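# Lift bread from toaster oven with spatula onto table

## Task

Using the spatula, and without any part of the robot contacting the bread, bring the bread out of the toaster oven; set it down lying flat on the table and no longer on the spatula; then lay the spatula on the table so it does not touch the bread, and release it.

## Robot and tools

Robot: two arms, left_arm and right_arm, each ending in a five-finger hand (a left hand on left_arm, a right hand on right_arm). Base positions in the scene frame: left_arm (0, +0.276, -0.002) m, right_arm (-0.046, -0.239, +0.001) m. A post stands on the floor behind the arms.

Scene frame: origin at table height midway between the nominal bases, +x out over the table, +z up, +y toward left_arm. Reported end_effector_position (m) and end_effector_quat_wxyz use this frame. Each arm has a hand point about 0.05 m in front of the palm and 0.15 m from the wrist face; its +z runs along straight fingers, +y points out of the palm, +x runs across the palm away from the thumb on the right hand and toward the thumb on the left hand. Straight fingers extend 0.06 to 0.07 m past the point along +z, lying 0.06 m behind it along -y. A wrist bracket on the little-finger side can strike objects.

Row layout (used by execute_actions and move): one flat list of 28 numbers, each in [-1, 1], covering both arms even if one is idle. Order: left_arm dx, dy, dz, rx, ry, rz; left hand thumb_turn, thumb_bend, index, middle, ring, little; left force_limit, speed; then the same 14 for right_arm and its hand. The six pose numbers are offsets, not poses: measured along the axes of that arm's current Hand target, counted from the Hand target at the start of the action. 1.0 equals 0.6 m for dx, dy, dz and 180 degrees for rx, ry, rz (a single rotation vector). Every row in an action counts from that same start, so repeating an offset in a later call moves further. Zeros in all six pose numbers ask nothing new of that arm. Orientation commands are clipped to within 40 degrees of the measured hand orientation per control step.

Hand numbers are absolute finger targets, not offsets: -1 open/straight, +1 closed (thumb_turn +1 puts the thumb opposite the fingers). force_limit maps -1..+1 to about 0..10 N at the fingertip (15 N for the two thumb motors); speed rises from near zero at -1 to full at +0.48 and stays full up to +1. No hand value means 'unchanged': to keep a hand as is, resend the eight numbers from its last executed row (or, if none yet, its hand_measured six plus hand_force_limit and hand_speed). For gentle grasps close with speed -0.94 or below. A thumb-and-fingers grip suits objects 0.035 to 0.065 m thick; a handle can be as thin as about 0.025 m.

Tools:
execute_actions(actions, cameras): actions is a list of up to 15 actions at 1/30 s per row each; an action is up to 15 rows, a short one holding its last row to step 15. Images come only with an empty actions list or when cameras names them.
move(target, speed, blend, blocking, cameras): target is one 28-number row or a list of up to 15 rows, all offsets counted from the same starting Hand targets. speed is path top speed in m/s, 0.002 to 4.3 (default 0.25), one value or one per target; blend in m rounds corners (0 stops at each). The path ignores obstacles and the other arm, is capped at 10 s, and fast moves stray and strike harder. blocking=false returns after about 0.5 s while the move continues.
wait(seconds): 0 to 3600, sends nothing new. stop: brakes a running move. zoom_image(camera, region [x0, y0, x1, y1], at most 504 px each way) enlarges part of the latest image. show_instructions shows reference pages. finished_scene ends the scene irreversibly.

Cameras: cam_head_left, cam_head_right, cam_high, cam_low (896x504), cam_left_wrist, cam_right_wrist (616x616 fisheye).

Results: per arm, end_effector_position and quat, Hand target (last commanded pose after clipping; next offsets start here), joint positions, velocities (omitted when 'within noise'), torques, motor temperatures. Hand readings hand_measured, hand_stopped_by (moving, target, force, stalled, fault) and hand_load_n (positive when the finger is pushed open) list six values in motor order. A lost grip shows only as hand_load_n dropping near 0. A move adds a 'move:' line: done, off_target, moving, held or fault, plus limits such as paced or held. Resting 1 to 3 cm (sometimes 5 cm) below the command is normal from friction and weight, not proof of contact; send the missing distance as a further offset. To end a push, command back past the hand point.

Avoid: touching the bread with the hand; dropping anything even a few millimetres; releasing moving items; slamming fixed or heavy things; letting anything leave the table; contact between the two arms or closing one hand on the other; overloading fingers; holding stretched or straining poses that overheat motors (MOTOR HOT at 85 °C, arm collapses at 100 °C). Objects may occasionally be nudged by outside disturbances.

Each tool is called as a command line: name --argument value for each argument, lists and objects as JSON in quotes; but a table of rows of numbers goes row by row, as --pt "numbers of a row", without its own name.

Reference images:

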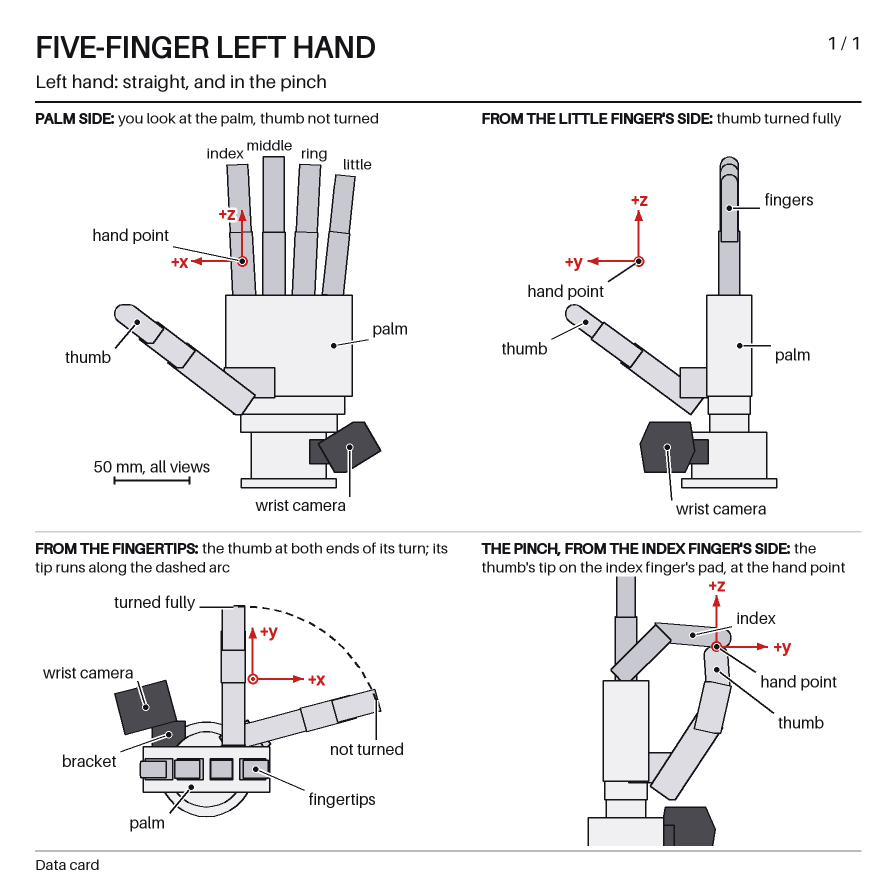

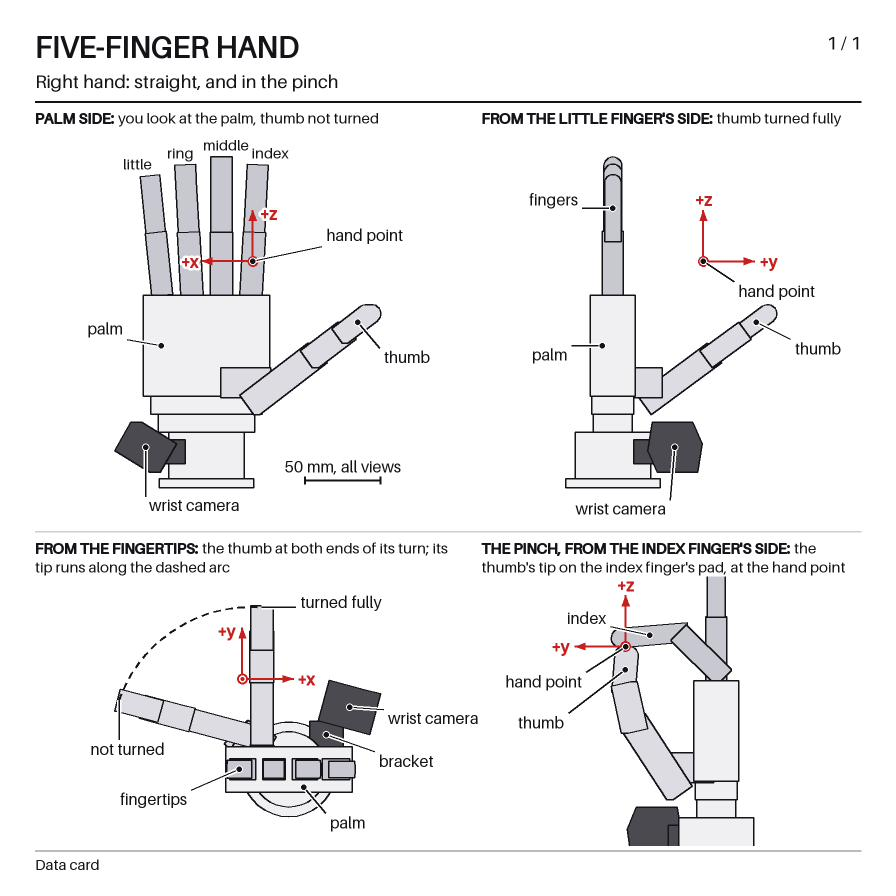

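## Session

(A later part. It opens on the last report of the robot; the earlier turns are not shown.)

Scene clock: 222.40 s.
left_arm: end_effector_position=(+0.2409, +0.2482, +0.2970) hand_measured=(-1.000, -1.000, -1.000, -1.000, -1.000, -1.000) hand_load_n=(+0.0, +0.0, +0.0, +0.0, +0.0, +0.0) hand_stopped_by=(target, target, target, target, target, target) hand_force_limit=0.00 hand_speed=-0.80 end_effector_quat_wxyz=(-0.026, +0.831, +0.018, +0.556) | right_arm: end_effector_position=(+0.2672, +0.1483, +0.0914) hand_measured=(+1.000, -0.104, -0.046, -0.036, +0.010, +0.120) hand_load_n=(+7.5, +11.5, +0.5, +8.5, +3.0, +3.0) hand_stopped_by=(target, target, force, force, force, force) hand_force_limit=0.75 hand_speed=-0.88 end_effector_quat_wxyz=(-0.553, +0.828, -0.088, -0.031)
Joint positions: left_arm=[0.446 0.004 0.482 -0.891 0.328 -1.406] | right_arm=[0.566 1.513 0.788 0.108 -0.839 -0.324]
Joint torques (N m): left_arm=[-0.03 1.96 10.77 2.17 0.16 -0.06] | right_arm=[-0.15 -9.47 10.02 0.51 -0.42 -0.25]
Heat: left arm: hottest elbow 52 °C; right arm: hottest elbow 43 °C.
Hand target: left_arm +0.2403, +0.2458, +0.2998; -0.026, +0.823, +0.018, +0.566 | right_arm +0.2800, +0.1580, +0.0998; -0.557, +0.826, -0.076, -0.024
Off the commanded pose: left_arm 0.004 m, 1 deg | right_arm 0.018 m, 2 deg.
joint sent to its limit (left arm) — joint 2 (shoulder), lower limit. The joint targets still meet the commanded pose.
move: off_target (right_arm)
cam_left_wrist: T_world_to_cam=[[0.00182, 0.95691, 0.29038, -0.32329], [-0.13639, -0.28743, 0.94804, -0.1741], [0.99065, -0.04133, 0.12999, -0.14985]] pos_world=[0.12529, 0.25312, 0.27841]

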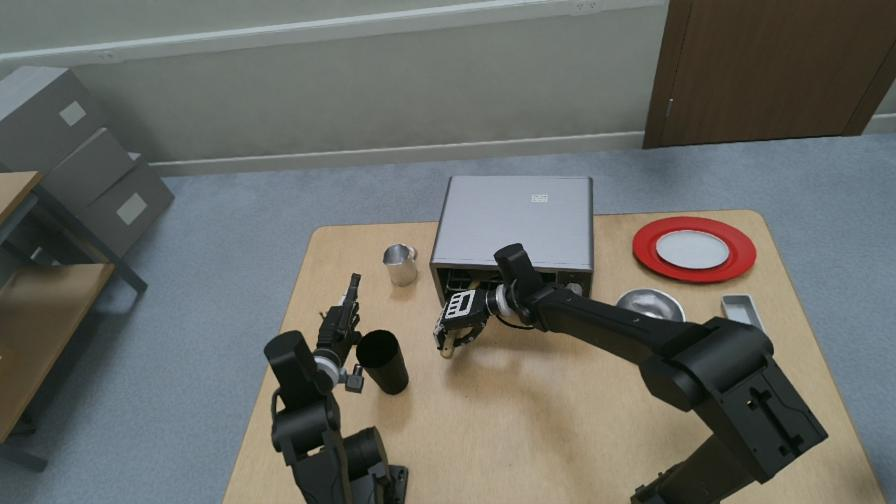

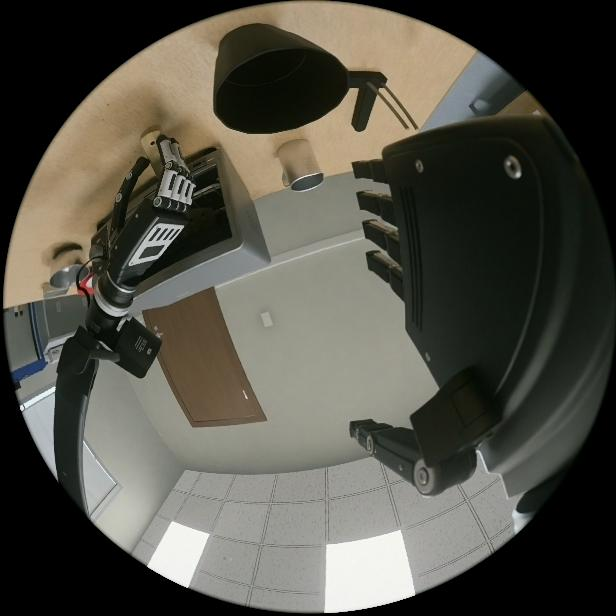

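zoom_image --camera "cam_left_wrist" --region '[180, 195, 235, 250]'

Scaled by 9.164 from the camera's image (finer frame: 880x880).

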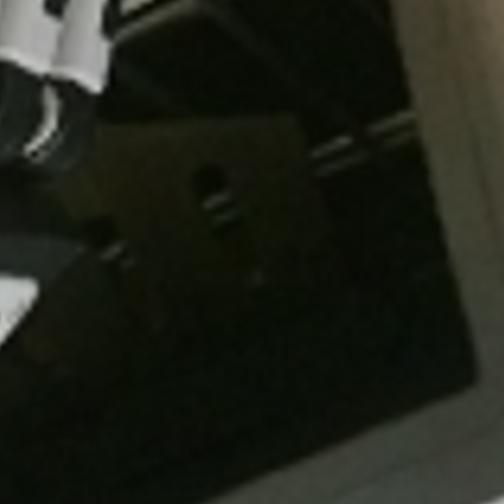

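move --target '[0,0,0,0,0,0,-1,-1,-1,-1,-1,-1,0,-0.8,-0.1398,0.0214,-0.0067,0,0,0,1,-0.1,0.35,0.35,0.35,0.35,0.75,-0.88]' --speed 0.03 --cameras '["cam_head_right","cam_left_wrist"]'

zoom_image --camera "cam_left_wrist" --region '[130, 190, 230, 270]'

Scene clock: 225.83 s.
left_arm: end_effector_position=(+0.2409, +0.2482, +0.2970) hand_measured=(-1.000, -1.000, -1.000, -1.000, -1.000, -1.000) hand_load_n=(+0.0, +0.0, +0.0, +0.0, +0.0, +0.0) hand_stopped_by=(target, target, target, target, target, target) hand_force_limit=0.00 hand_speed=-0.80 end_effector_quat_wxyz=(-0.026, +0.831, +0.018, +0.556) | right_arm: end_effector_position=(+0.1969, +0.1530, +0.0892) hand_measured=(+1.000, -0.104, -0.046, -0.036, +0.010, +0.120) hand_load_n=(+7.5, +11.0, +0.5, +8.0, +3.5, +3.5) hand_stopped_by=(target, target, force, force, force, force) hand_force_limit=0.75 hand_speed=-0.88 end_effector_quat_wxyz=(-0.546, +0.833, -0.085, -0.031)
Joint positions: left_arm=[0.446 0.004 0.482 -0.891 0.328 -1.406] | right_arm=[0.689 1.385 0.643 0.169 -0.733 -0.25]
Joint torques (N m): left_arm=[-0.03 1.96 10.77 2.15 0.15 -0.07] | right_arm=[1.03 -10.29 6.34 2.14 -0.17 -0.04]
Heat: left arm: hottest elbow 52 °C; right arm: hottest elbow 43 °C.
Hand target: left_arm +0.2403, +0.2458, +0.2998; -0.026, +0.823, +0.018, +0.566 | right_arm +0.1952, +0.1578, +0.0999; -0.557, +0.826, -0.076, -0.023
Off the commanded pose: left_arm 0.004 m, 1 deg | right_arm 0.012 m, 2 deg.
joint sent to its limit (left arm) — joint 2 (shoulder), lower limit. The joint targets still meet the commanded pose.
move: off_target (right_arm)
cam_left_wrist: T_world_to_cam=[[0.00182, 0.95691, 0.29038, -0.32329], [-0.13639, -0.28743, 0.94804, -0.1741], [0.99065, -0.04133, 0.12999, -0.14985]] pos_world=[0.12529, 0.25312, 0.27841]

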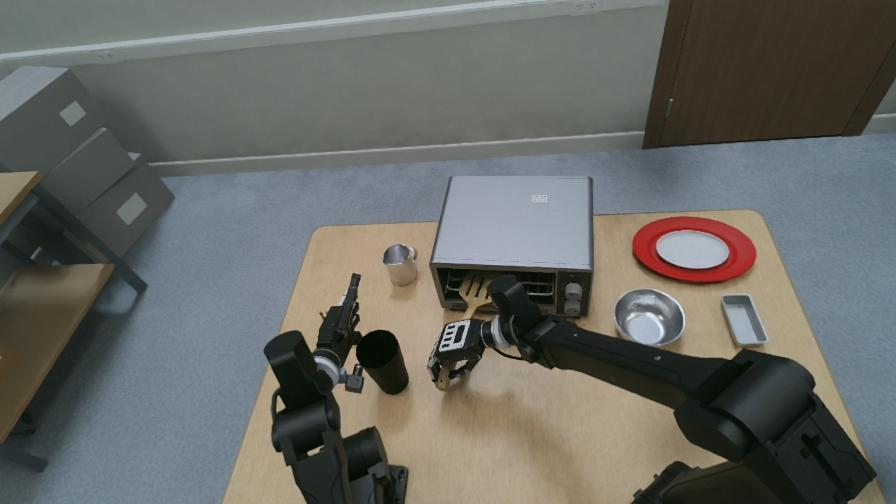

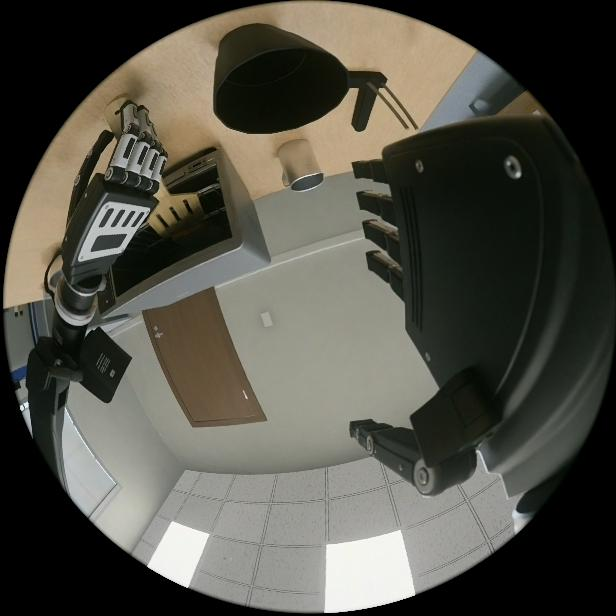

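Scaled by 5.040 from the camera's image (finer frame: 880x880).

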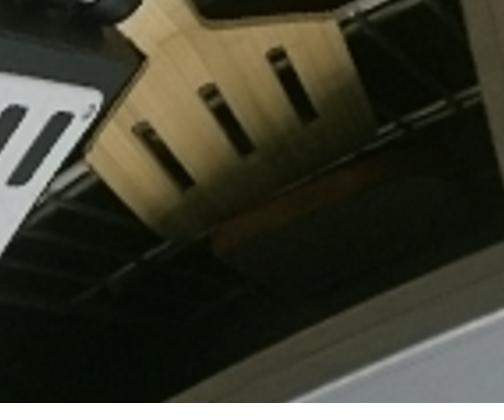

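zoom_image --camera "cam_left_wrist" --region '[160, 205, 210, 245]'

Scaled by 10.080 from the camera's image (finer frame: 880x880).

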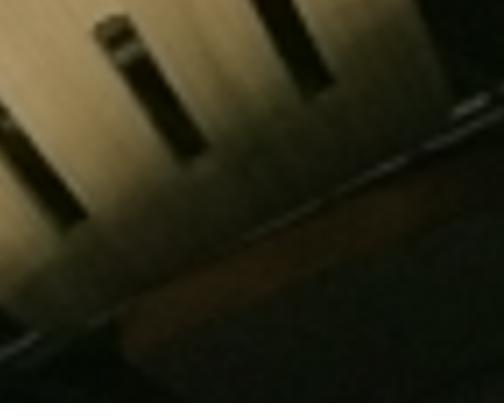

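move --target '[0,0,0,0,0,0,-1,-1,-1,-1,-1,-1,0,-0.8,0.0411,-0.0063,0.0020,0,0,0,1,-0.1,0.35,0.35,0.35,0.35,0.75,-0.88]' --speed 0.05 --cameras '["cam_left_wrist"]'

zoom_image --camera "cam_left_wrist" --region '[160, 205, 210, 245]'

Scene clock: 227.53 s.
left_arm: end_effector_position=(+0.2409, +0.2482, +0.2970) hand_measured=(-1.000, -1.000, -1.000, -1.000, -1.000, -1.000) hand_load_n=(+0.0, +0.0, +0.0, +0.0, +0.0, +0.0) hand_stopped_by=(target, target, target, target, target, target) hand_force_limit=0.00 hand_speed=-0.80 end_effector_quat_wxyz=(-0.026, +0.831, +0.018, +0.556) | right_arm: end_effector_position=(+0.2019, +0.1489, +0.0882) hand_measured=(+1.000, -0.104, -0.046, -0.036, +0.010, +0.120) hand_load_n=(+7.5, +11.0, +0.5, +8.0, +3.0, +3.5) hand_stopped_by=(target, target, force, force, force, force) hand_force_limit=0.75 hand_speed=-0.88 end_effector_quat_wxyz=(-0.548, +0.831, -0.086, -0.038)
Joint positions: left_arm=[0.446 0.004 0.482 -0.891 0.328 -1.406] | right_arm=[0.665 1.398 0.648 0.169 -0.766 -0.255]
Joint velocities: left_arm=[within noise] | right_arm=[-0.015 -0.005 0.002 0.007 0.022 -0.154]
Joint torques (N m): left_arm=[-0.03 1.9 10.76 2.17 0.15 -0.07] | right_arm=[-0.85 -7.53 10.06 0.96 -0.32 -0.28]
Heat: left arm: hottest elbow 52 °C; right arm: hottest elbow 43 °C.
Hand target: left_arm +0.2403, +0.2458, +0.2998; -0.026, +0.823, +0.018, +0.566 | right_arm +0.2202, +0.1580, +0.0999; -0.557, +0.826, -0.076, -0.023
Off the commanded pose: left_arm 0.004 m, 1 deg | right_arm 0.024 m, 2 deg.
joint sent to its limit (left arm) — joint 2 (shoulder), lower limit. The joint targets still meet the commanded pose.
move: off_target (right_arm)
cam_left_wrist: T_world_to_cam=[[0.00182, 0.95691, 0.29038, -0.32329], [-0.13639, -0.28743, 0.94804, -0.1741], [0.99065, -0.04133, 0.12999, -0.14985]] pos_world=[0.12529, 0.25312, 0.27841]

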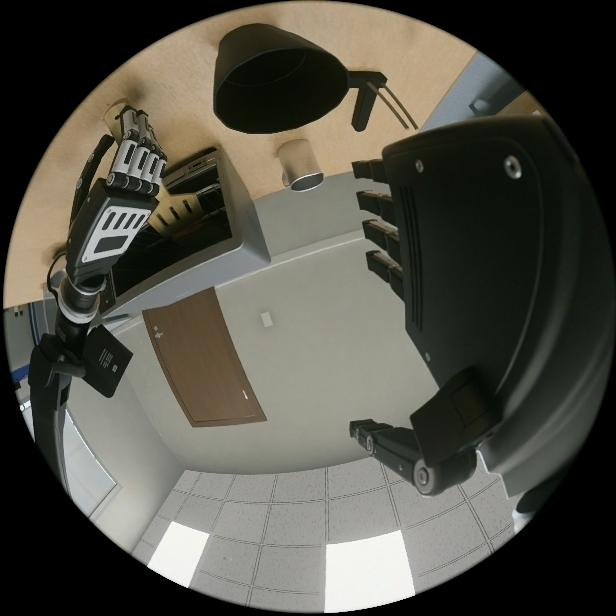

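Scaled by 10.080 from the camera's image (finer frame: 880x880).

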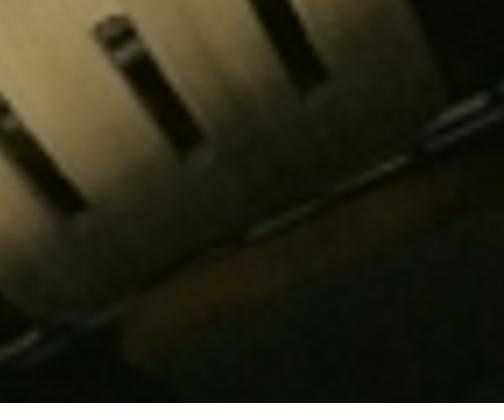

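move --target '[0,0,0,0,0,0,-1,-1,-1,-1,-1,-1,0,-0.8,0.0247,-0.0038,0.0012,0,0,0,1,-0.1,0.35,0.35,0.35,0.35,0.75,-0.88]' --speed 0.05 --cameras '["cam_left_wrist"]'

zoom_image --camera "cam_left_wrist" --region '[160, 205, 210, 245]'

Scene clock: 228.40 s.
left_arm: end_effector_position=(+0.2409, +0.2482, +0.2970) hand_measured=(-1.000, -1.000, -1.000, -1.000, -1.000, -1.000) hand_load_n=(+0.0, +0.0, +0.0, +0.0, +0.0, +0.0) hand_stopped_by=(target, target, target, target, target, target) hand_force_limit=0.00 hand_speed=-0.80 end_effector_quat_wxyz=(-0.026, +0.831, +0.018, +0.556) | right_arm: end_effector_position=(+0.2177, +0.1500, +0.0894) hand_measured=(+1.000, -0.104, -0.046, -0.036, +0.010, +0.120) hand_load_n=(+7.0, +11.0, +0.5, +8.5, +3.0, +3.5) hand_stopped_by=(target, target, force, force, force, force) hand_force_limit=0.75 hand_speed=-0.88 end_effector_quat_wxyz=(-0.551, +0.829, -0.085, -0.036)
Joint positions: left_arm=[0.446 0.004 0.482 -0.891 0.328 -1.406] | right_arm=[0.641 1.427 0.68 0.161 -0.786 -0.27]
Joint torques (N m): left_arm=[-0.09 1.96 10.77 2.14 0.15 -0.06] | right_arm=[-1.32 -7.36 10.25 0.68 -0.34 -0.3]
Heat: left arm: hottest elbow 52 °C; right arm: hottest elbow 43 °C.
Hand target: left_arm +0.2403, +0.2458, +0.2998; -0.026, +0.823, +0.018, +0.566 | right_arm +0.2353, +0.1580, +0.0999; -0.557, +0.826, -0.076, -0.023
Off the commanded pose: left_arm 0.004 m, 1 deg | right_arm 0.022 m, 2 deg.
joint sent to its limit (left arm) — joint 2 (shoulder), lower limit. The joint targets still meet the commanded pose.
move: off_target (right_arm)
cam_left_wrist: T_world_to_cam=[[0.00182, 0.95691, 0.29038, -0.32329], [-0.13639, -0.28743, 0.94804, -0.1741], [0.99065, -0.04133, 0.12999, -0.14985]] pos_world=[0.12529, 0.25312, 0.27841]

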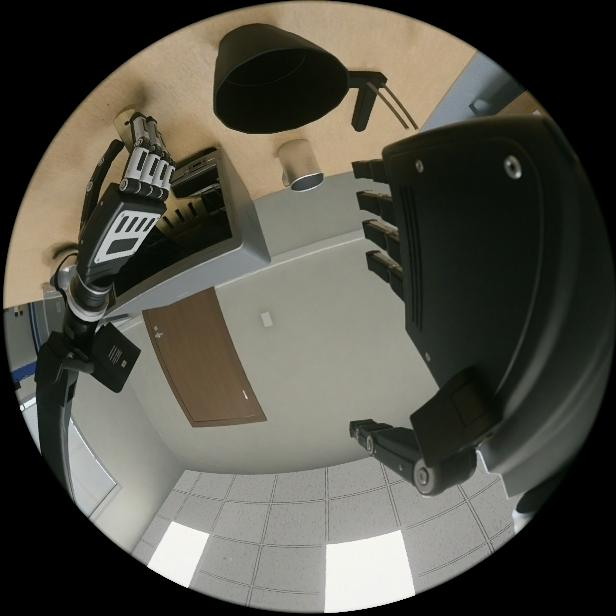

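Scaled by 10.080 from the camera's image (finer frame: 880x880).

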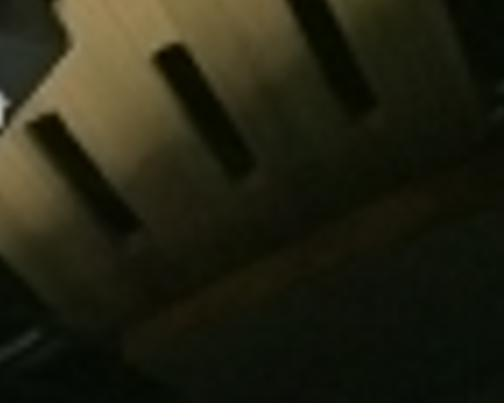

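move --target '[0,0,0,0,0,0,-1,-1,-1,-1,-1,-1,0,-0.8,0.0247,-0.0038,0.0012,0,0,0,1,-0.1,0.35,0.35,0.35,0.35,0.75,-0.88]' --speed 0.05 --cameras '["cam_left_wrist"]'

zoom_image --camera "cam_left_wrist" --region '[160, 205, 210, 245]'

Scene clock: 229.30 s.
left_arm: end_effector_position=(+0.2409, +0.2482, +0.2970) hand_measured=(-1.000, -1.000, -1.000, -1.000, -1.000, -1.000) hand_load_n=(+0.0, +0.0, +0.0, +0.0, +0.0, +0.0) hand_stopped_by=(target, target, target, target, target, target) hand_force_limit=0.00 hand_speed=-0.80 end_effector_quat_wxyz=(-0.026, +0.831, +0.018, +0.556) | right_arm: end_effector_position=(+0.2323, +0.1505, +0.0897) hand_measured=(+1.000, -0.104, -0.046, -0.036, +0.010, +0.120) hand_load_n=(+7.5, +11.0, +1.0, +8.5, +3.0, +3.5) hand_stopped_by=(target, target, force, force, force, force) hand_force_limit=0.75 hand_speed=-0.88 end_effector_quat_wxyz=(-0.551, +0.829, -0.085, -0.036)
Joint positions: left_arm=[0.446 0.004 0.482 -0.891 0.328 -1.406] | right_arm=[0.618 1.456 0.715 0.144 -0.804 -0.288]
Joint torques (N m): left_arm=[-0.09 1.9 10.74 2.14 0.15 -0.07] | right_arm=[-0.67 -8.59 10.28 0.55 -0.4 -0.3]
Heat: left arm: hottest elbow 52 °C; right arm: hottest elbow 43 °C.
Hand target: left_arm +0.2403, +0.2458, +0.2998; -0.026, +0.823, +0.018, +0.566 | right_arm +0.2502, +0.1581, +0.1000; -0.557, +0.826, -0.076, -0.023
Off the commanded pose: left_arm 0.004 m, 1 deg | right_arm 0.022 m, 2 deg.
joint sent to its limit (left arm) — joint 2 (shoulder), lower limit. The joint targets still meet the commanded pose.
move: off_target (right_arm)
cam_left_wrist: T_world_to_cam=[[0.00182, 0.95691, 0.29038, -0.32329], [-0.13639, -0.28743, 0.94804, -0.1741], [0.99065, -0.04133, 0.12999, -0.14985]] pos_world=[0.12529, 0.25312, 0.27841]

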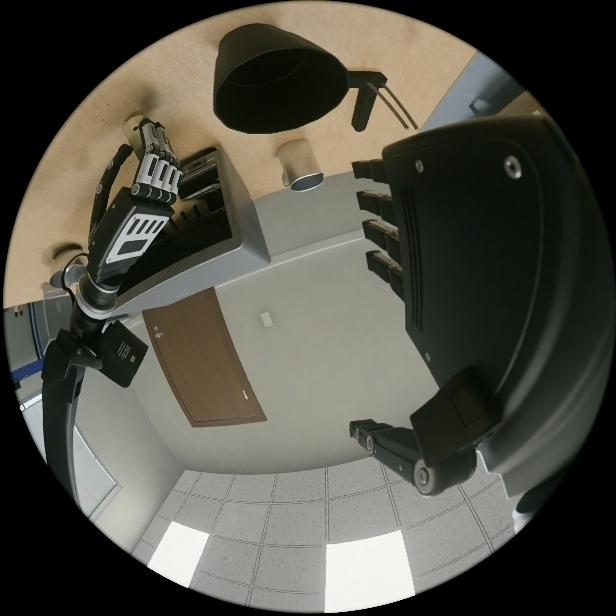

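Scaled by 10.080 from the camera's image (finer frame: 880x880).

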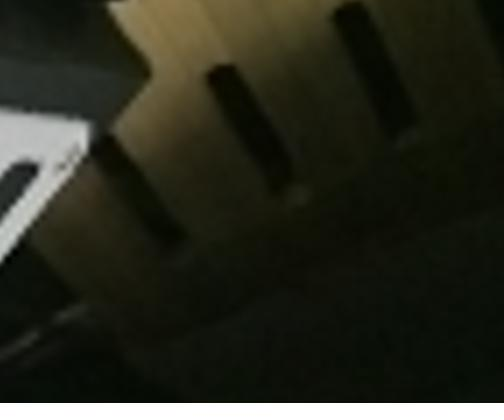

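move --target '[0,0,0,0,0,0,-1,-1,-1,-1,-1,-1,0,-0.8,0.0329,-0.0050,0.0016,0,0,0,1,-0.1,0.35,0.35,0.35,0.35,0.75,-0.88]' --speed 0.05 --cameras '["cam_left_wrist"]'

zoom_image --camera "cam_left_wrist" --region '[160, 205, 210, 245]'

Scene clock: 231.03 s.
left_arm: end_effector_position=(+0.2409, +0.2482, +0.2970) hand_measured=(-1.000, -1.000, -1.000, -1.000, -1.000, -1.000) hand_load_n=(+0.0, +0.0, +0.0, +0.0, +0.0, +0.0) hand_stopped_by=(target, target, target, target, target, target) hand_force_limit=0.00 hand_speed=-0.80 end_effector_quat_wxyz=(-0.026, +0.831, +0.018, +0.556) | right_arm: end_effector_position=(+0.2520, +0.1516, +0.0904) hand_measured=(+1.000, -0.104, -0.046, -0.036, +0.010, +0.120) hand_load_n=(+7.5, +11.0, +1.0, +8.0, +3.0, +3.5) hand_stopped_by=(target, target, force, force, force, force) hand_force_limit=0.75 hand_speed=-0.88 end_effector_quat_wxyz=(-0.552, +0.829, -0.084, -0.036)
Joint positions: left_arm=[0.446 0.004 0.482 -0.891 0.328 -1.406] | right_arm=[0.592 1.495 0.763 0.12 -0.828 -0.312]
Joint torques (N m): left_arm=[0.09 2.02 10.76 2.15 0.15 -0.07] | right_arm=[-1.03 -9.11 10.18 0.57 -0.41 -0.27]
Heat: left arm: hottest elbow 52 °C; right arm: hottest elbow 43 °C.
Hand target: left_arm +0.2403, +0.2458, +0.2998; -0.026, +0.823, +0.018, +0.566 | right_arm +0.2701, +0.1581, +0.0998; -0.557, +0.826, -0.076, -0.024
Off the commanded pose: left_arm 0.004 m, 1 deg | right_arm 0.021 m, 2 deg.
joint sent to its limit (left arm) — joint 2 (shoulder), lower limit. The joint targets still meet the commanded pose.
move: off_target (right_arm)
cam_left_wrist: T_world_to_cam=[[0.00182, 0.95691, 0.29038, -0.32329], [-0.13639, -0.28743, 0.94804, -0.1741], [0.99065, -0.04133, 0.12999, -0.14985]] pos_world=[0.12529, 0.25312, 0.27841]

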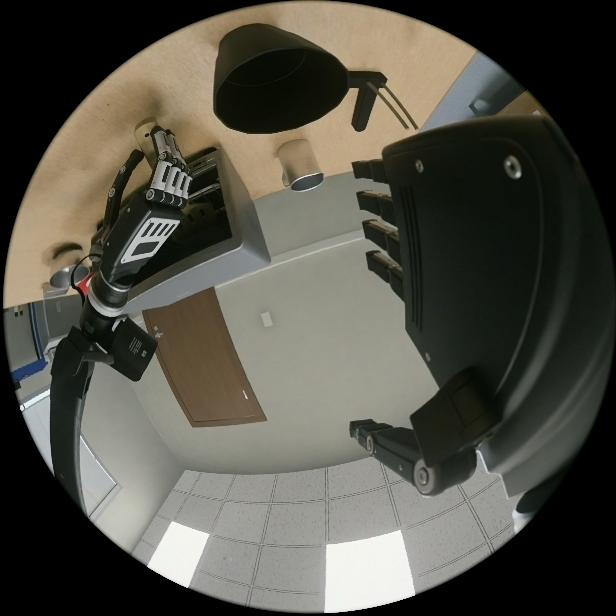

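Scaled by 10.080 from the camera's image (finer frame: 880x880).

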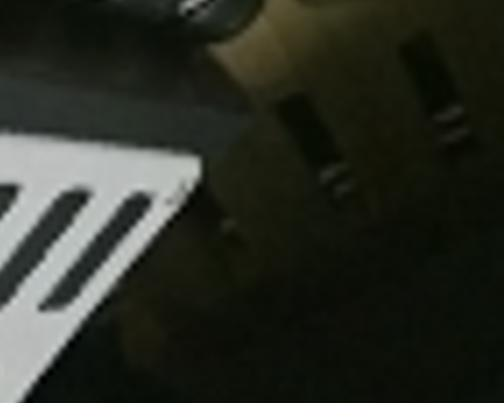

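move --target '[0,0,0,0,0,0,-1,-1,-1,-1,-1,-1,0,-0.8,0.0411,-0.0063,0.0020,0,0,0,1,-0.1,0.35,0.35,0.35,0.35,0.75,-0.88]' --speed 0.05 --cameras '["cam_left_wrist","cam_right_wrist"]'

zoom_image --camera "cam_left_wrist" --region '[160, 205, 230, 255]'

Scene clock: 232.27 s.
left_arm: end_effector_position=(+0.2409, +0.2482, +0.2970) hand_measured=(-1.000, -1.000, -1.000, -1.000, -1.000, -1.000) hand_load_n=(+0.0, +0.0, +0.0, +0.0, +0.0, +0.0) hand_stopped_by=(target, target, target, target, target, target) hand_force_limit=0.00 hand_speed=-0.80 end_effector_quat_wxyz=(-0.026, +0.831, +0.018, +0.556) | right_arm: end_effector_position=(+0.2773, +0.1526, +0.0916) hand_measured=(+1.000, -0.104, -0.046, -0.036, +0.010, +0.120) hand_load_n=(+7.5, +11.5, +0.5, +8.0, +3.0, +3.5) hand_stopped_by=(target, target, force, force, force, force) hand_force_limit=0.75 hand_speed=-0.88 end_effector_quat_wxyz=(-0.553, +0.829, -0.083, -0.034)
Joint positions: left_arm=[0.446 0.004 0.482 -0.891 0.328 -1.406] | right_arm=[0.56 1.542 0.825 0.087 -0.854 -0.341]
Joint torques (N m): left_arm=[-0.03 2.02 10.76 2.19 0.15 -0.07] | right_arm=[-0.91 -9.76 10.19 0.58 -0.42 -0.25]
Heat: left arm: hottest elbow 52 °C; right arm: hottest elbow 44 °C.
Hand target: left_arm +0.2403, +0.2458, +0.2998; -0.026, +0.823, +0.018, +0.566 | right_arm +0.2952, +0.1580, +0.0998; -0.557, +0.826, -0.076, -0.023
Off the commanded pose: left_arm 0.004 m, 1 deg | right_arm 0.020 m, 2 deg.
joint sent to its limit (left arm) — joint 2 (shoulder), lower limit. The joint targets still meet the commanded pose.
move: off_target (right_arm)
cam_left_wrist: T_world_to_cam=[[0.00182, 0.95691, 0.29038, -0.32329], [-0.13639, -0.28743, 0.94804, -0.1741], [0.99065, -0.04133, 0.12999, -0.14985]] pos_world=[0.12529, 0.25312, 0.27841]
cam_right_wrist: T_world_to_cam=[[0.10064, -0.42365, -0.90022, 0.11178], [-0.87275, -0.47202, 0.12456, 0.29987], [-0.47769, 0.77312, -0.41725, 0.16646]] pos_world=[0.32997, 0.06021, 0.13273]

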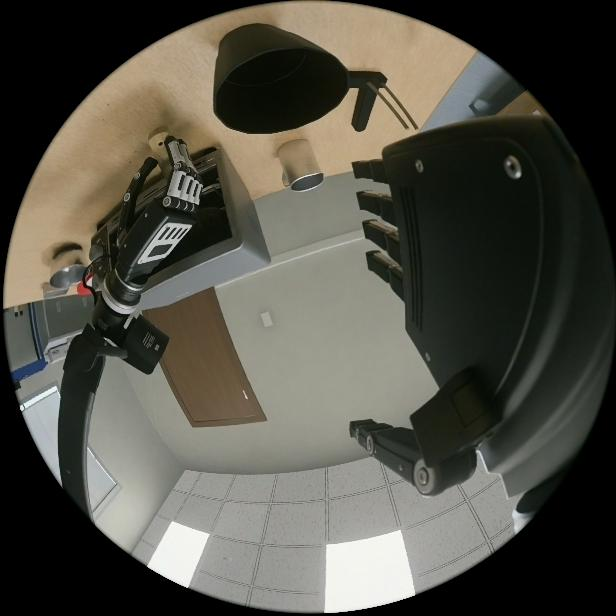

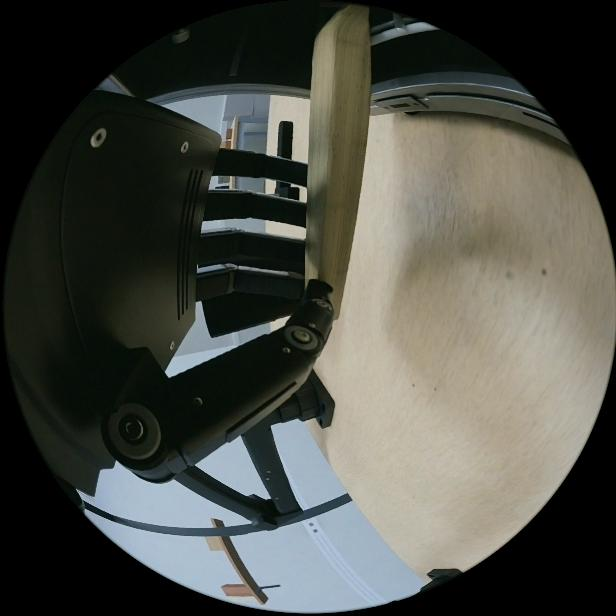

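Scaled by 7.200 from the camera's image (finer frame: 880x880).

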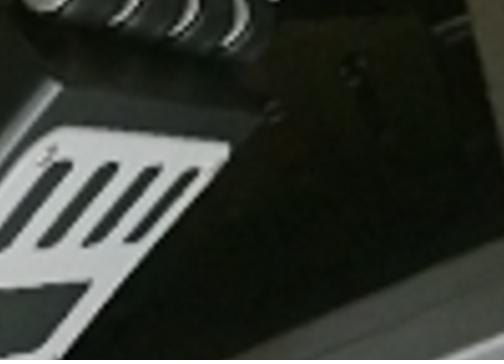

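move --target '[0,0,0,0,0,0,-1,-1,-1,-1,-1,-1,0,-0.8,0.0350,-0.0053,0.0017,0,0,0,1,-0.1,0.35,0.35,0.35,0.35,0.75,-0.88]' --speed 0.05 --cameras '["cam_left_wrist","cam_head_left","cam_head_right"]'

zoom_image --camera "cam_left_wrist" --region '[160, 205, 230, 255]'

Scene clock: 233.47 s.
left_arm: end_effector_position=(+0.2409, +0.2482, +0.2970) hand_measured=(-1.000, -1.000, -1.000, -1.000, -1.000, -1.000) hand_load_n=(+0.0, +0.0, +0.0, +0.0, +0.0, +0.0) hand_stopped_by=(target, target, target, target, target, target) hand_force_limit=0.00 hand_speed=-0.80 end_effector_quat_wxyz=(-0.026, +0.831, +0.018, +0.556) | right_arm: end_effector_position=(+0.2987, +0.1537, +0.0932) hand_measured=(+1.000, -0.104, -0.046, -0.036, +0.010, +0.120) hand_load_n=(+7.5, +11.0, +1.0, +8.0, +3.0, +3.5) hand_stopped_by=(target, target, force, force, force, force) hand_force_limit=0.75 hand_speed=-0.88 end_effector_quat_wxyz=(-0.554, +0.828, -0.082, -0.034)
Joint positions: left_arm=[0.446 0.004 0.482 -0.891 0.328 -1.406] | right_arm=[0.535 1.582 0.881 0.058 -0.875 -0.363]
Joint torques (N m): left_arm=[-0.21 1.9 10.74 2.15 0.15 -0.06] | right_arm=[-1.32 -9.76 10.19 0.5 -0.43 -0.23]
Heat: left arm: hottest elbow 52 °C; right arm: hottest elbow 44 °C.
Hand target: left_arm +0.2403, +0.2458, +0.2998; -0.026, +0.823, +0.018, +0.566 | right_arm +0.3164, +0.1582, +0.0998; -0.558, +0.826, -0.076, -0.023
Off the commanded pose: left_arm 0.004 m, 1 deg | right_arm 0.019 m, 1 deg.
joint sent to its limit (left arm) — joint 2 (shoulder), lower limit. The joint targets still meet the commanded pose.
move: off_target (right_arm)
cam_left_wrist: T_world_to_cam=[[0.00182, 0.95691, 0.29038, -0.32329], [-0.13639, -0.28743, 0.94804, -0.1741], [0.99065, -0.04133, 0.12999, -0.14985]] pos_world=[0.12529, 0.25312, 0.27841]
Images, in order (width x height): cam_head_left 896x504, cam_head_right 896x504, cam_left_wrist 616x616.

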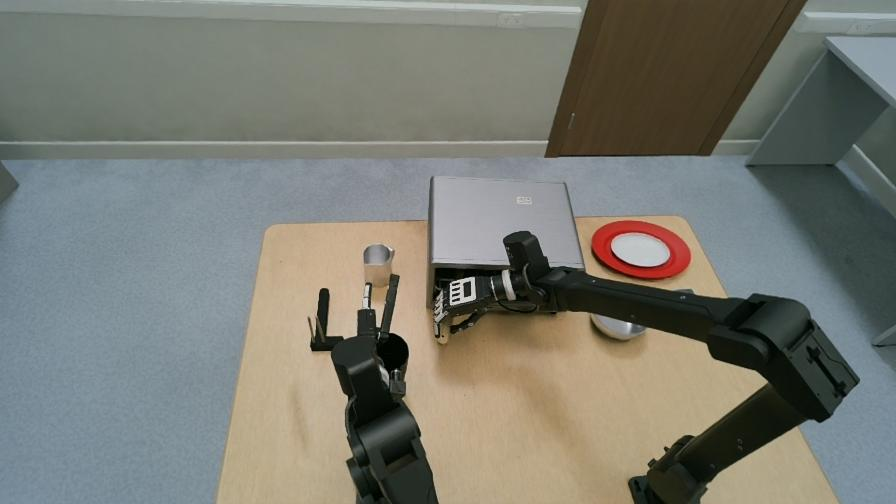

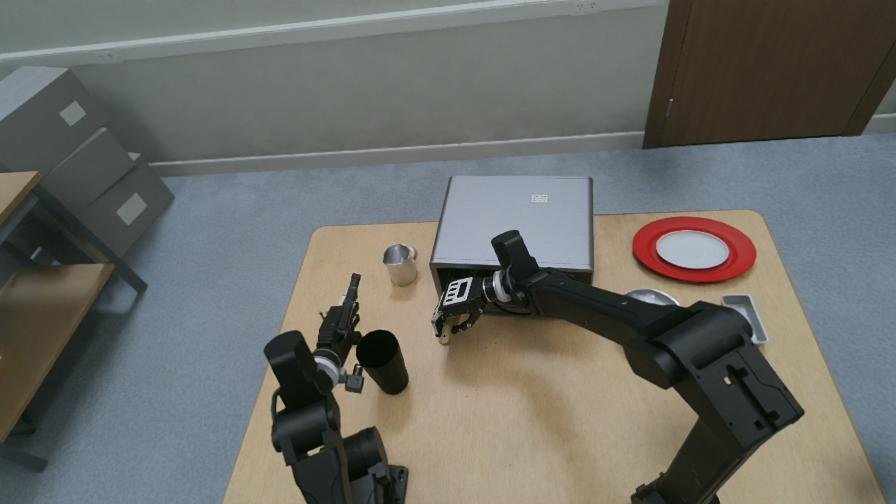

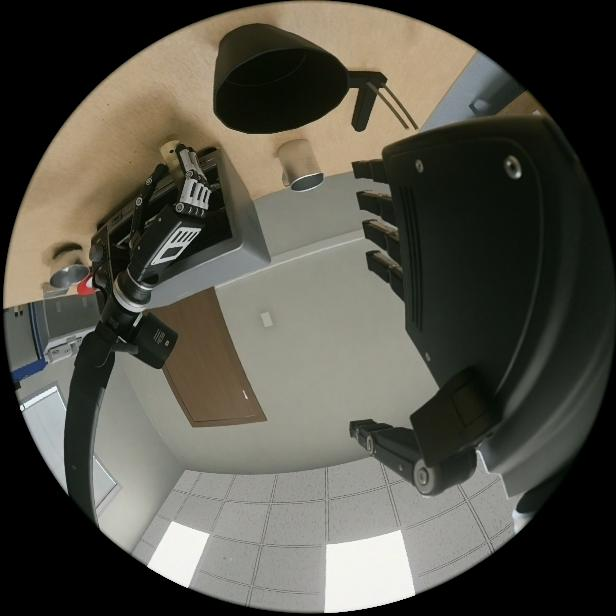

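Scaled by 7.200 from the camera's image (finer frame: 880x880).

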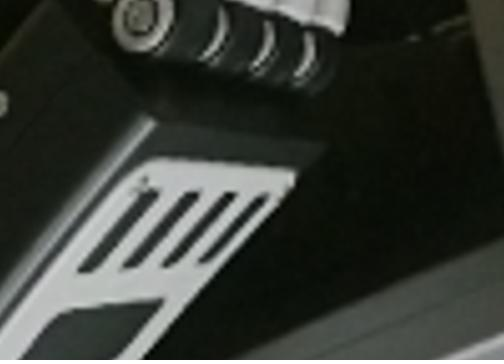

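move --target '[0,0,0,0,0,0,-1,-1,-1,-1,-1,-1,0,-0.8,0,0,0,-0.0044,0.0109,-0.0252,1,-0.1,0.35,0.35,0.35,0.35,0.75,-0.88]' --speed 0.05 --cameras '["cam_left_wrist","cam_right_wrist"]'

zoom_image --camera "cam_left_wrist" --region '[160, 205, 230, 255]'

Scene clock: 235.17 s.
left_arm: end_effector_position=(+0.2409, +0.2482, +0.2970) hand_measured=(-1.000, -1.000, -1.000, -1.000, -1.000, -1.000) hand_load_n=(+0.0, +0.0, +0.0, +0.0, +0.5, +0.0) hand_stopped_by=(target, target, target, target, target, target) hand_force_limit=0.00 hand_speed=-0.80 end_effector_quat_wxyz=(-0.026, +0.831, +0.018, +0.556) | right_arm: end_effector_position=(+0.3096, +0.1506, +0.0869) hand_measured=(+1.000, -0.104, -0.046, -0.036, +0.010, +0.120) hand_load_n=(+8.0, +10.5, +1.0, +8.5, +3.0, +3.5) hand_stopped_by=(target, target, force, force, force, force) hand_force_limit=0.75 hand_speed=-0.88 end_effector_quat_wxyz=(-0.545, +0.836, -0.068, +0.000)
Joint positions: left_arm=[0.446 0.004 0.482 -0.891 0.328 -1.406] | right_arm=[0.535 1.582 0.881 0.057 -0.829 -0.424]
Joint torques (N m): left_arm=[-0.21 1.96 10.76 2.17 0.15 -0.07] | right_arm=[0.85 -12.57 8.75 0.69 -0.1 -0.28]
Heat: left arm: hottest elbow 52 °C; right arm: hottest elbow 43 °C.
Hand target: left_arm +0.2403, +0.2458, +0.2998; -0.026, +0.823, +0.018, +0.566 | right_arm +0.3163, +0.1582, +0.0998; -0.551, +0.833, -0.052, +0.012
Off the commanded pose: left_arm 0.004 m, 1 deg | right_arm 0.017 m, 2 deg.
joint sent to its limit (left arm) — joint 2 (shoulder), lower limit. The joint targets still meet the commanded pose.
move: off_target (right_arm)
cam_left_wrist: T_world_to_cam=[[0.00182, 0.95691, 0.29038, -0.32329], [-0.13639, -0.28743, 0.94804, -0.1741], [0.99065, -0.04133, 0.12999, -0.14985]] pos_world=[0.12529, 0.25312, 0.27841]
cam_right_wrist: T_world_to_cam=[[0.15958, -0.44695, -0.88021, 0.08702], [-0.88521, -0.45946, 0.07282, 0.33413], [-0.43696, 0.76755, -0.46897, 0.1742]] pos_world=[0.35801, 0.0587, 0.13396]

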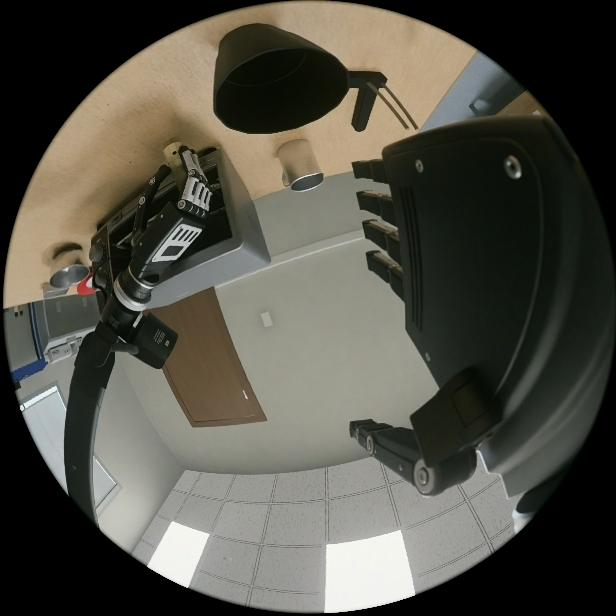

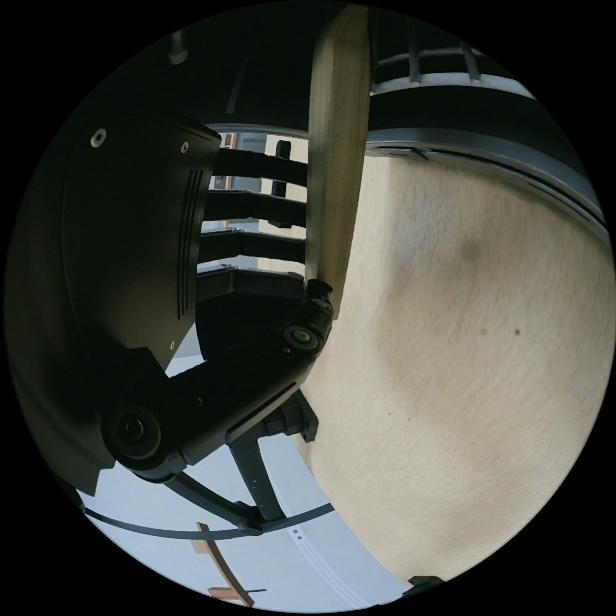

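Scaled by 7.200 from the camera's image (finer frame: 880x880).

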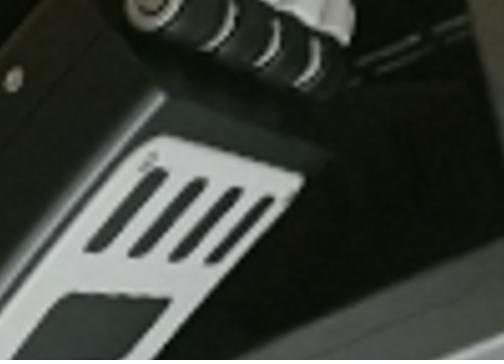

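move --target '[0,0,0,0,0,0,-1,-1,-1,-1,-1,-1,0,-0.8,-0.1163,0.0009,-0.0123,0,0,0,1,-0.1,0.35,0.35,0.35,0.35,0.75,-0.88]' --speed 0.03 --cameras '["cam_left_wrist","cam_head_right"]'

zoom_image --camera "cam_left_wrist" --region '[160, 205, 230, 255]'

Scene clock: 238.10 s.
left_arm: end_effector_position=(+0.2409, +0.2482, +0.2970) hand_measured=(-1.000, -1.000, -1.000, -1.000, -1.000, -1.000) hand_load_n=(+0.0, +0.0, +0.0, +0.0, +0.0, +0.0) hand_stopped_by=(target, target, target, target, target, target) hand_force_limit=0.00 hand_speed=-0.80 end_effector_quat_wxyz=(-0.026, +0.831, +0.018, +0.556) | right_arm: end_effector_position=(+0.2480, +0.1529, +0.0932) hand_measured=(+1.000, -0.104, -0.046, -0.036, +0.010, +0.120) hand_load_n=(+7.5, +11.0, +0.5, +8.0, +3.0, +3.5) hand_stopped_by=(target, target, force, force, force, force) hand_force_limit=0.75 hand_speed=-0.88 end_effector_quat_wxyz=(-0.539, +0.840, -0.062, +0.003)
Joint positions: left_arm=[0.446 0.004 0.482 -0.891 0.328 -1.406] | right_arm=[0.627 1.448 0.749 0.092 -0.749 -0.375]
Joint torques (N m): left_arm=[-0.09 2.02 10.74 2.17 0.16 -0.06] | right_arm=[0.97 -11.4 6.49 2.02 -0.16 -0.05]
Heat: left arm: hottest elbow 52 °C; right arm: hottest elbow 43 °C.
Hand target: left_arm +0.2403, +0.2458, +0.2998; -0.026, +0.823, +0.018, +0.566 | right_arm +0.2464, +0.1581, +0.1046; -0.551, +0.833, -0.053, +0.012
Off the commanded pose: left_arm 0.004 m, 1 deg | right_arm 0.013 m, 2 deg.
joint sent to its limit (left arm) — joint 2 (shoulder), lower limit. The joint targets still meet the commanded pose.
move: off_target (right_arm)
cam_left_wrist: T_world_to_cam=[[0.00182, 0.95691, 0.29038, -0.32329], [-0.13639, -0.28743, 0.94804, -0.1741], [0.99065, -0.04133, 0.12999, -0.14985]] pos_world=[0.12529, 0.25312, 0.27841]
Images, in order (width x height): cam_head_right 896x504, cam_left_wrist 616x616.

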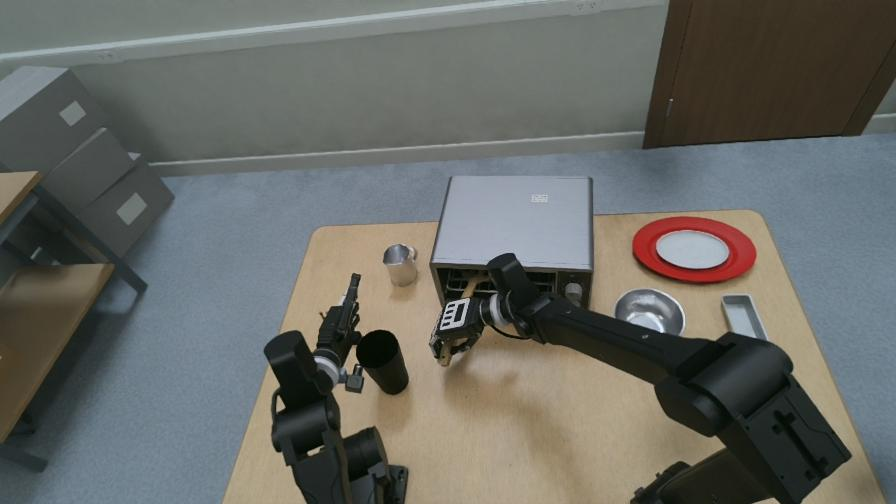

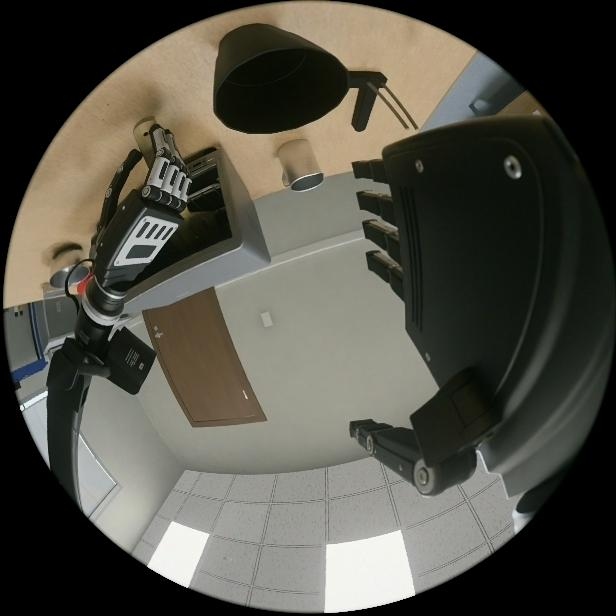

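Scaled by 7.200 from the camera's image (finer frame: 880x880).

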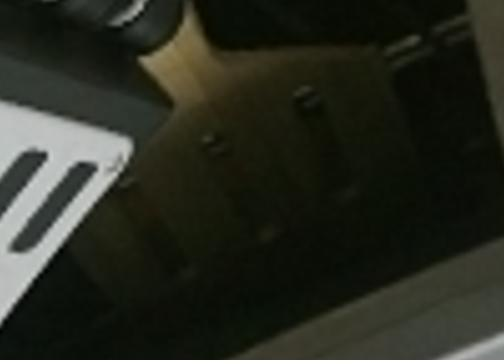

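move --target '[0,0,0,0,0,0,-1,-1,-1,-1,-1,-1,0,-0.8,-0.0665,0.0049,-0.0052,0,0,0,1,-0.1,0.35,0.35,0.35,0.35,0.75,-0.88]' --speed 0.03 --cameras '["cam_left_wrist"]'

zoom_image --camera "cam_left_wrist" --region '[160, 205, 230, 255]'

Scene clock: 240.07 s.
left_arm: end_effector_position=(+0.2409, +0.2482, +0.2970) hand_measured=(-1.000, -1.000, -1.000, -1.000, -1.000, -1.000) hand_load_n=(+0.0, -0.5, +0.0, +0.0, +0.0, +0.0) hand_stopped_by=(target, target, target, target, target, target) hand_force_limit=0.00 hand_speed=-0.80 end_effector_quat_wxyz=(-0.026, +0.831, +0.018, +0.556) | right_arm: end_effector_position=(+0.2079, +0.1531, +0.0938) hand_measured=(+1.000, -0.104, -0.046, -0.036, +0.010, +0.120) hand_load_n=(+7.5, +11.0, +0.5, +8.5, +3.0, +3.5) hand_stopped_by=(target, target, force, force, force, force) hand_force_limit=0.75 hand_speed=-0.88 end_effector_quat_wxyz=(-0.539, +0.840, -0.061, +0.004)
Joint positions: left_arm=[0.446 0.004 0.482 -0.891 0.328 -1.406] | right_arm=[0.695 1.367 0.662 0.129 -0.692 -0.328]
Joint torques (N m): left_arm=[-0.09 2.08 10.71 2.17 0.15 -0.07] | right_arm=[0.67 -10.17 6.63 2.13 -0.12 0]
Heat: left arm: hottest elbow 52 °C; right arm: hottest elbow 43 °C.
Hand target: left_arm +0.2403, +0.2458, +0.2998; -0.026, +0.823, +0.018, +0.566 | right_arm +0.2063, +0.1582, +0.1048; -0.551, +0.833, -0.053, +0.012
Off the commanded pose: left_arm 0.004 m, 1 deg | right_arm 0.012 m, 2 deg.
joint sent to its limit (left arm) — joint 2 (shoulder), lower limit. The joint targets still meet the commanded pose.
move: off_target (right_arm)
cam_left_wrist: T_world_to_cam=[[0.00182, 0.95691, 0.29038, -0.32329], [-0.13639, -0.28743, 0.94804, -0.1741], [0.99065, -0.04133, 0.12999, -0.14985]] pos_world=[0.12529, 0.25312, 0.27841]

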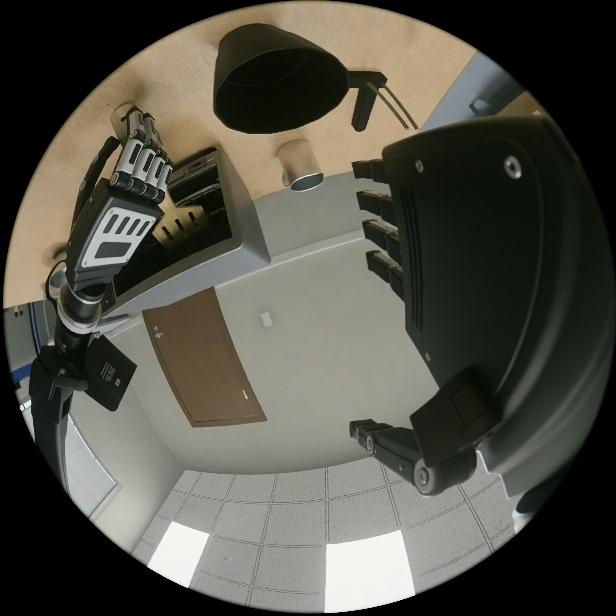

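Scaled by 7.200 from the camera's image (finer frame: 880x880).

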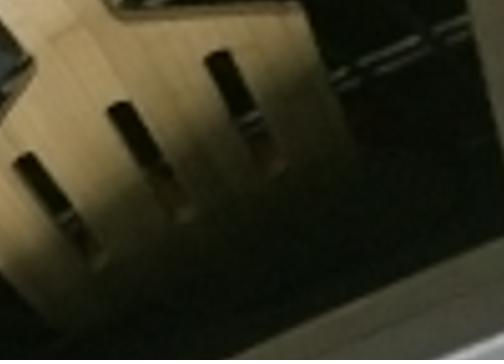

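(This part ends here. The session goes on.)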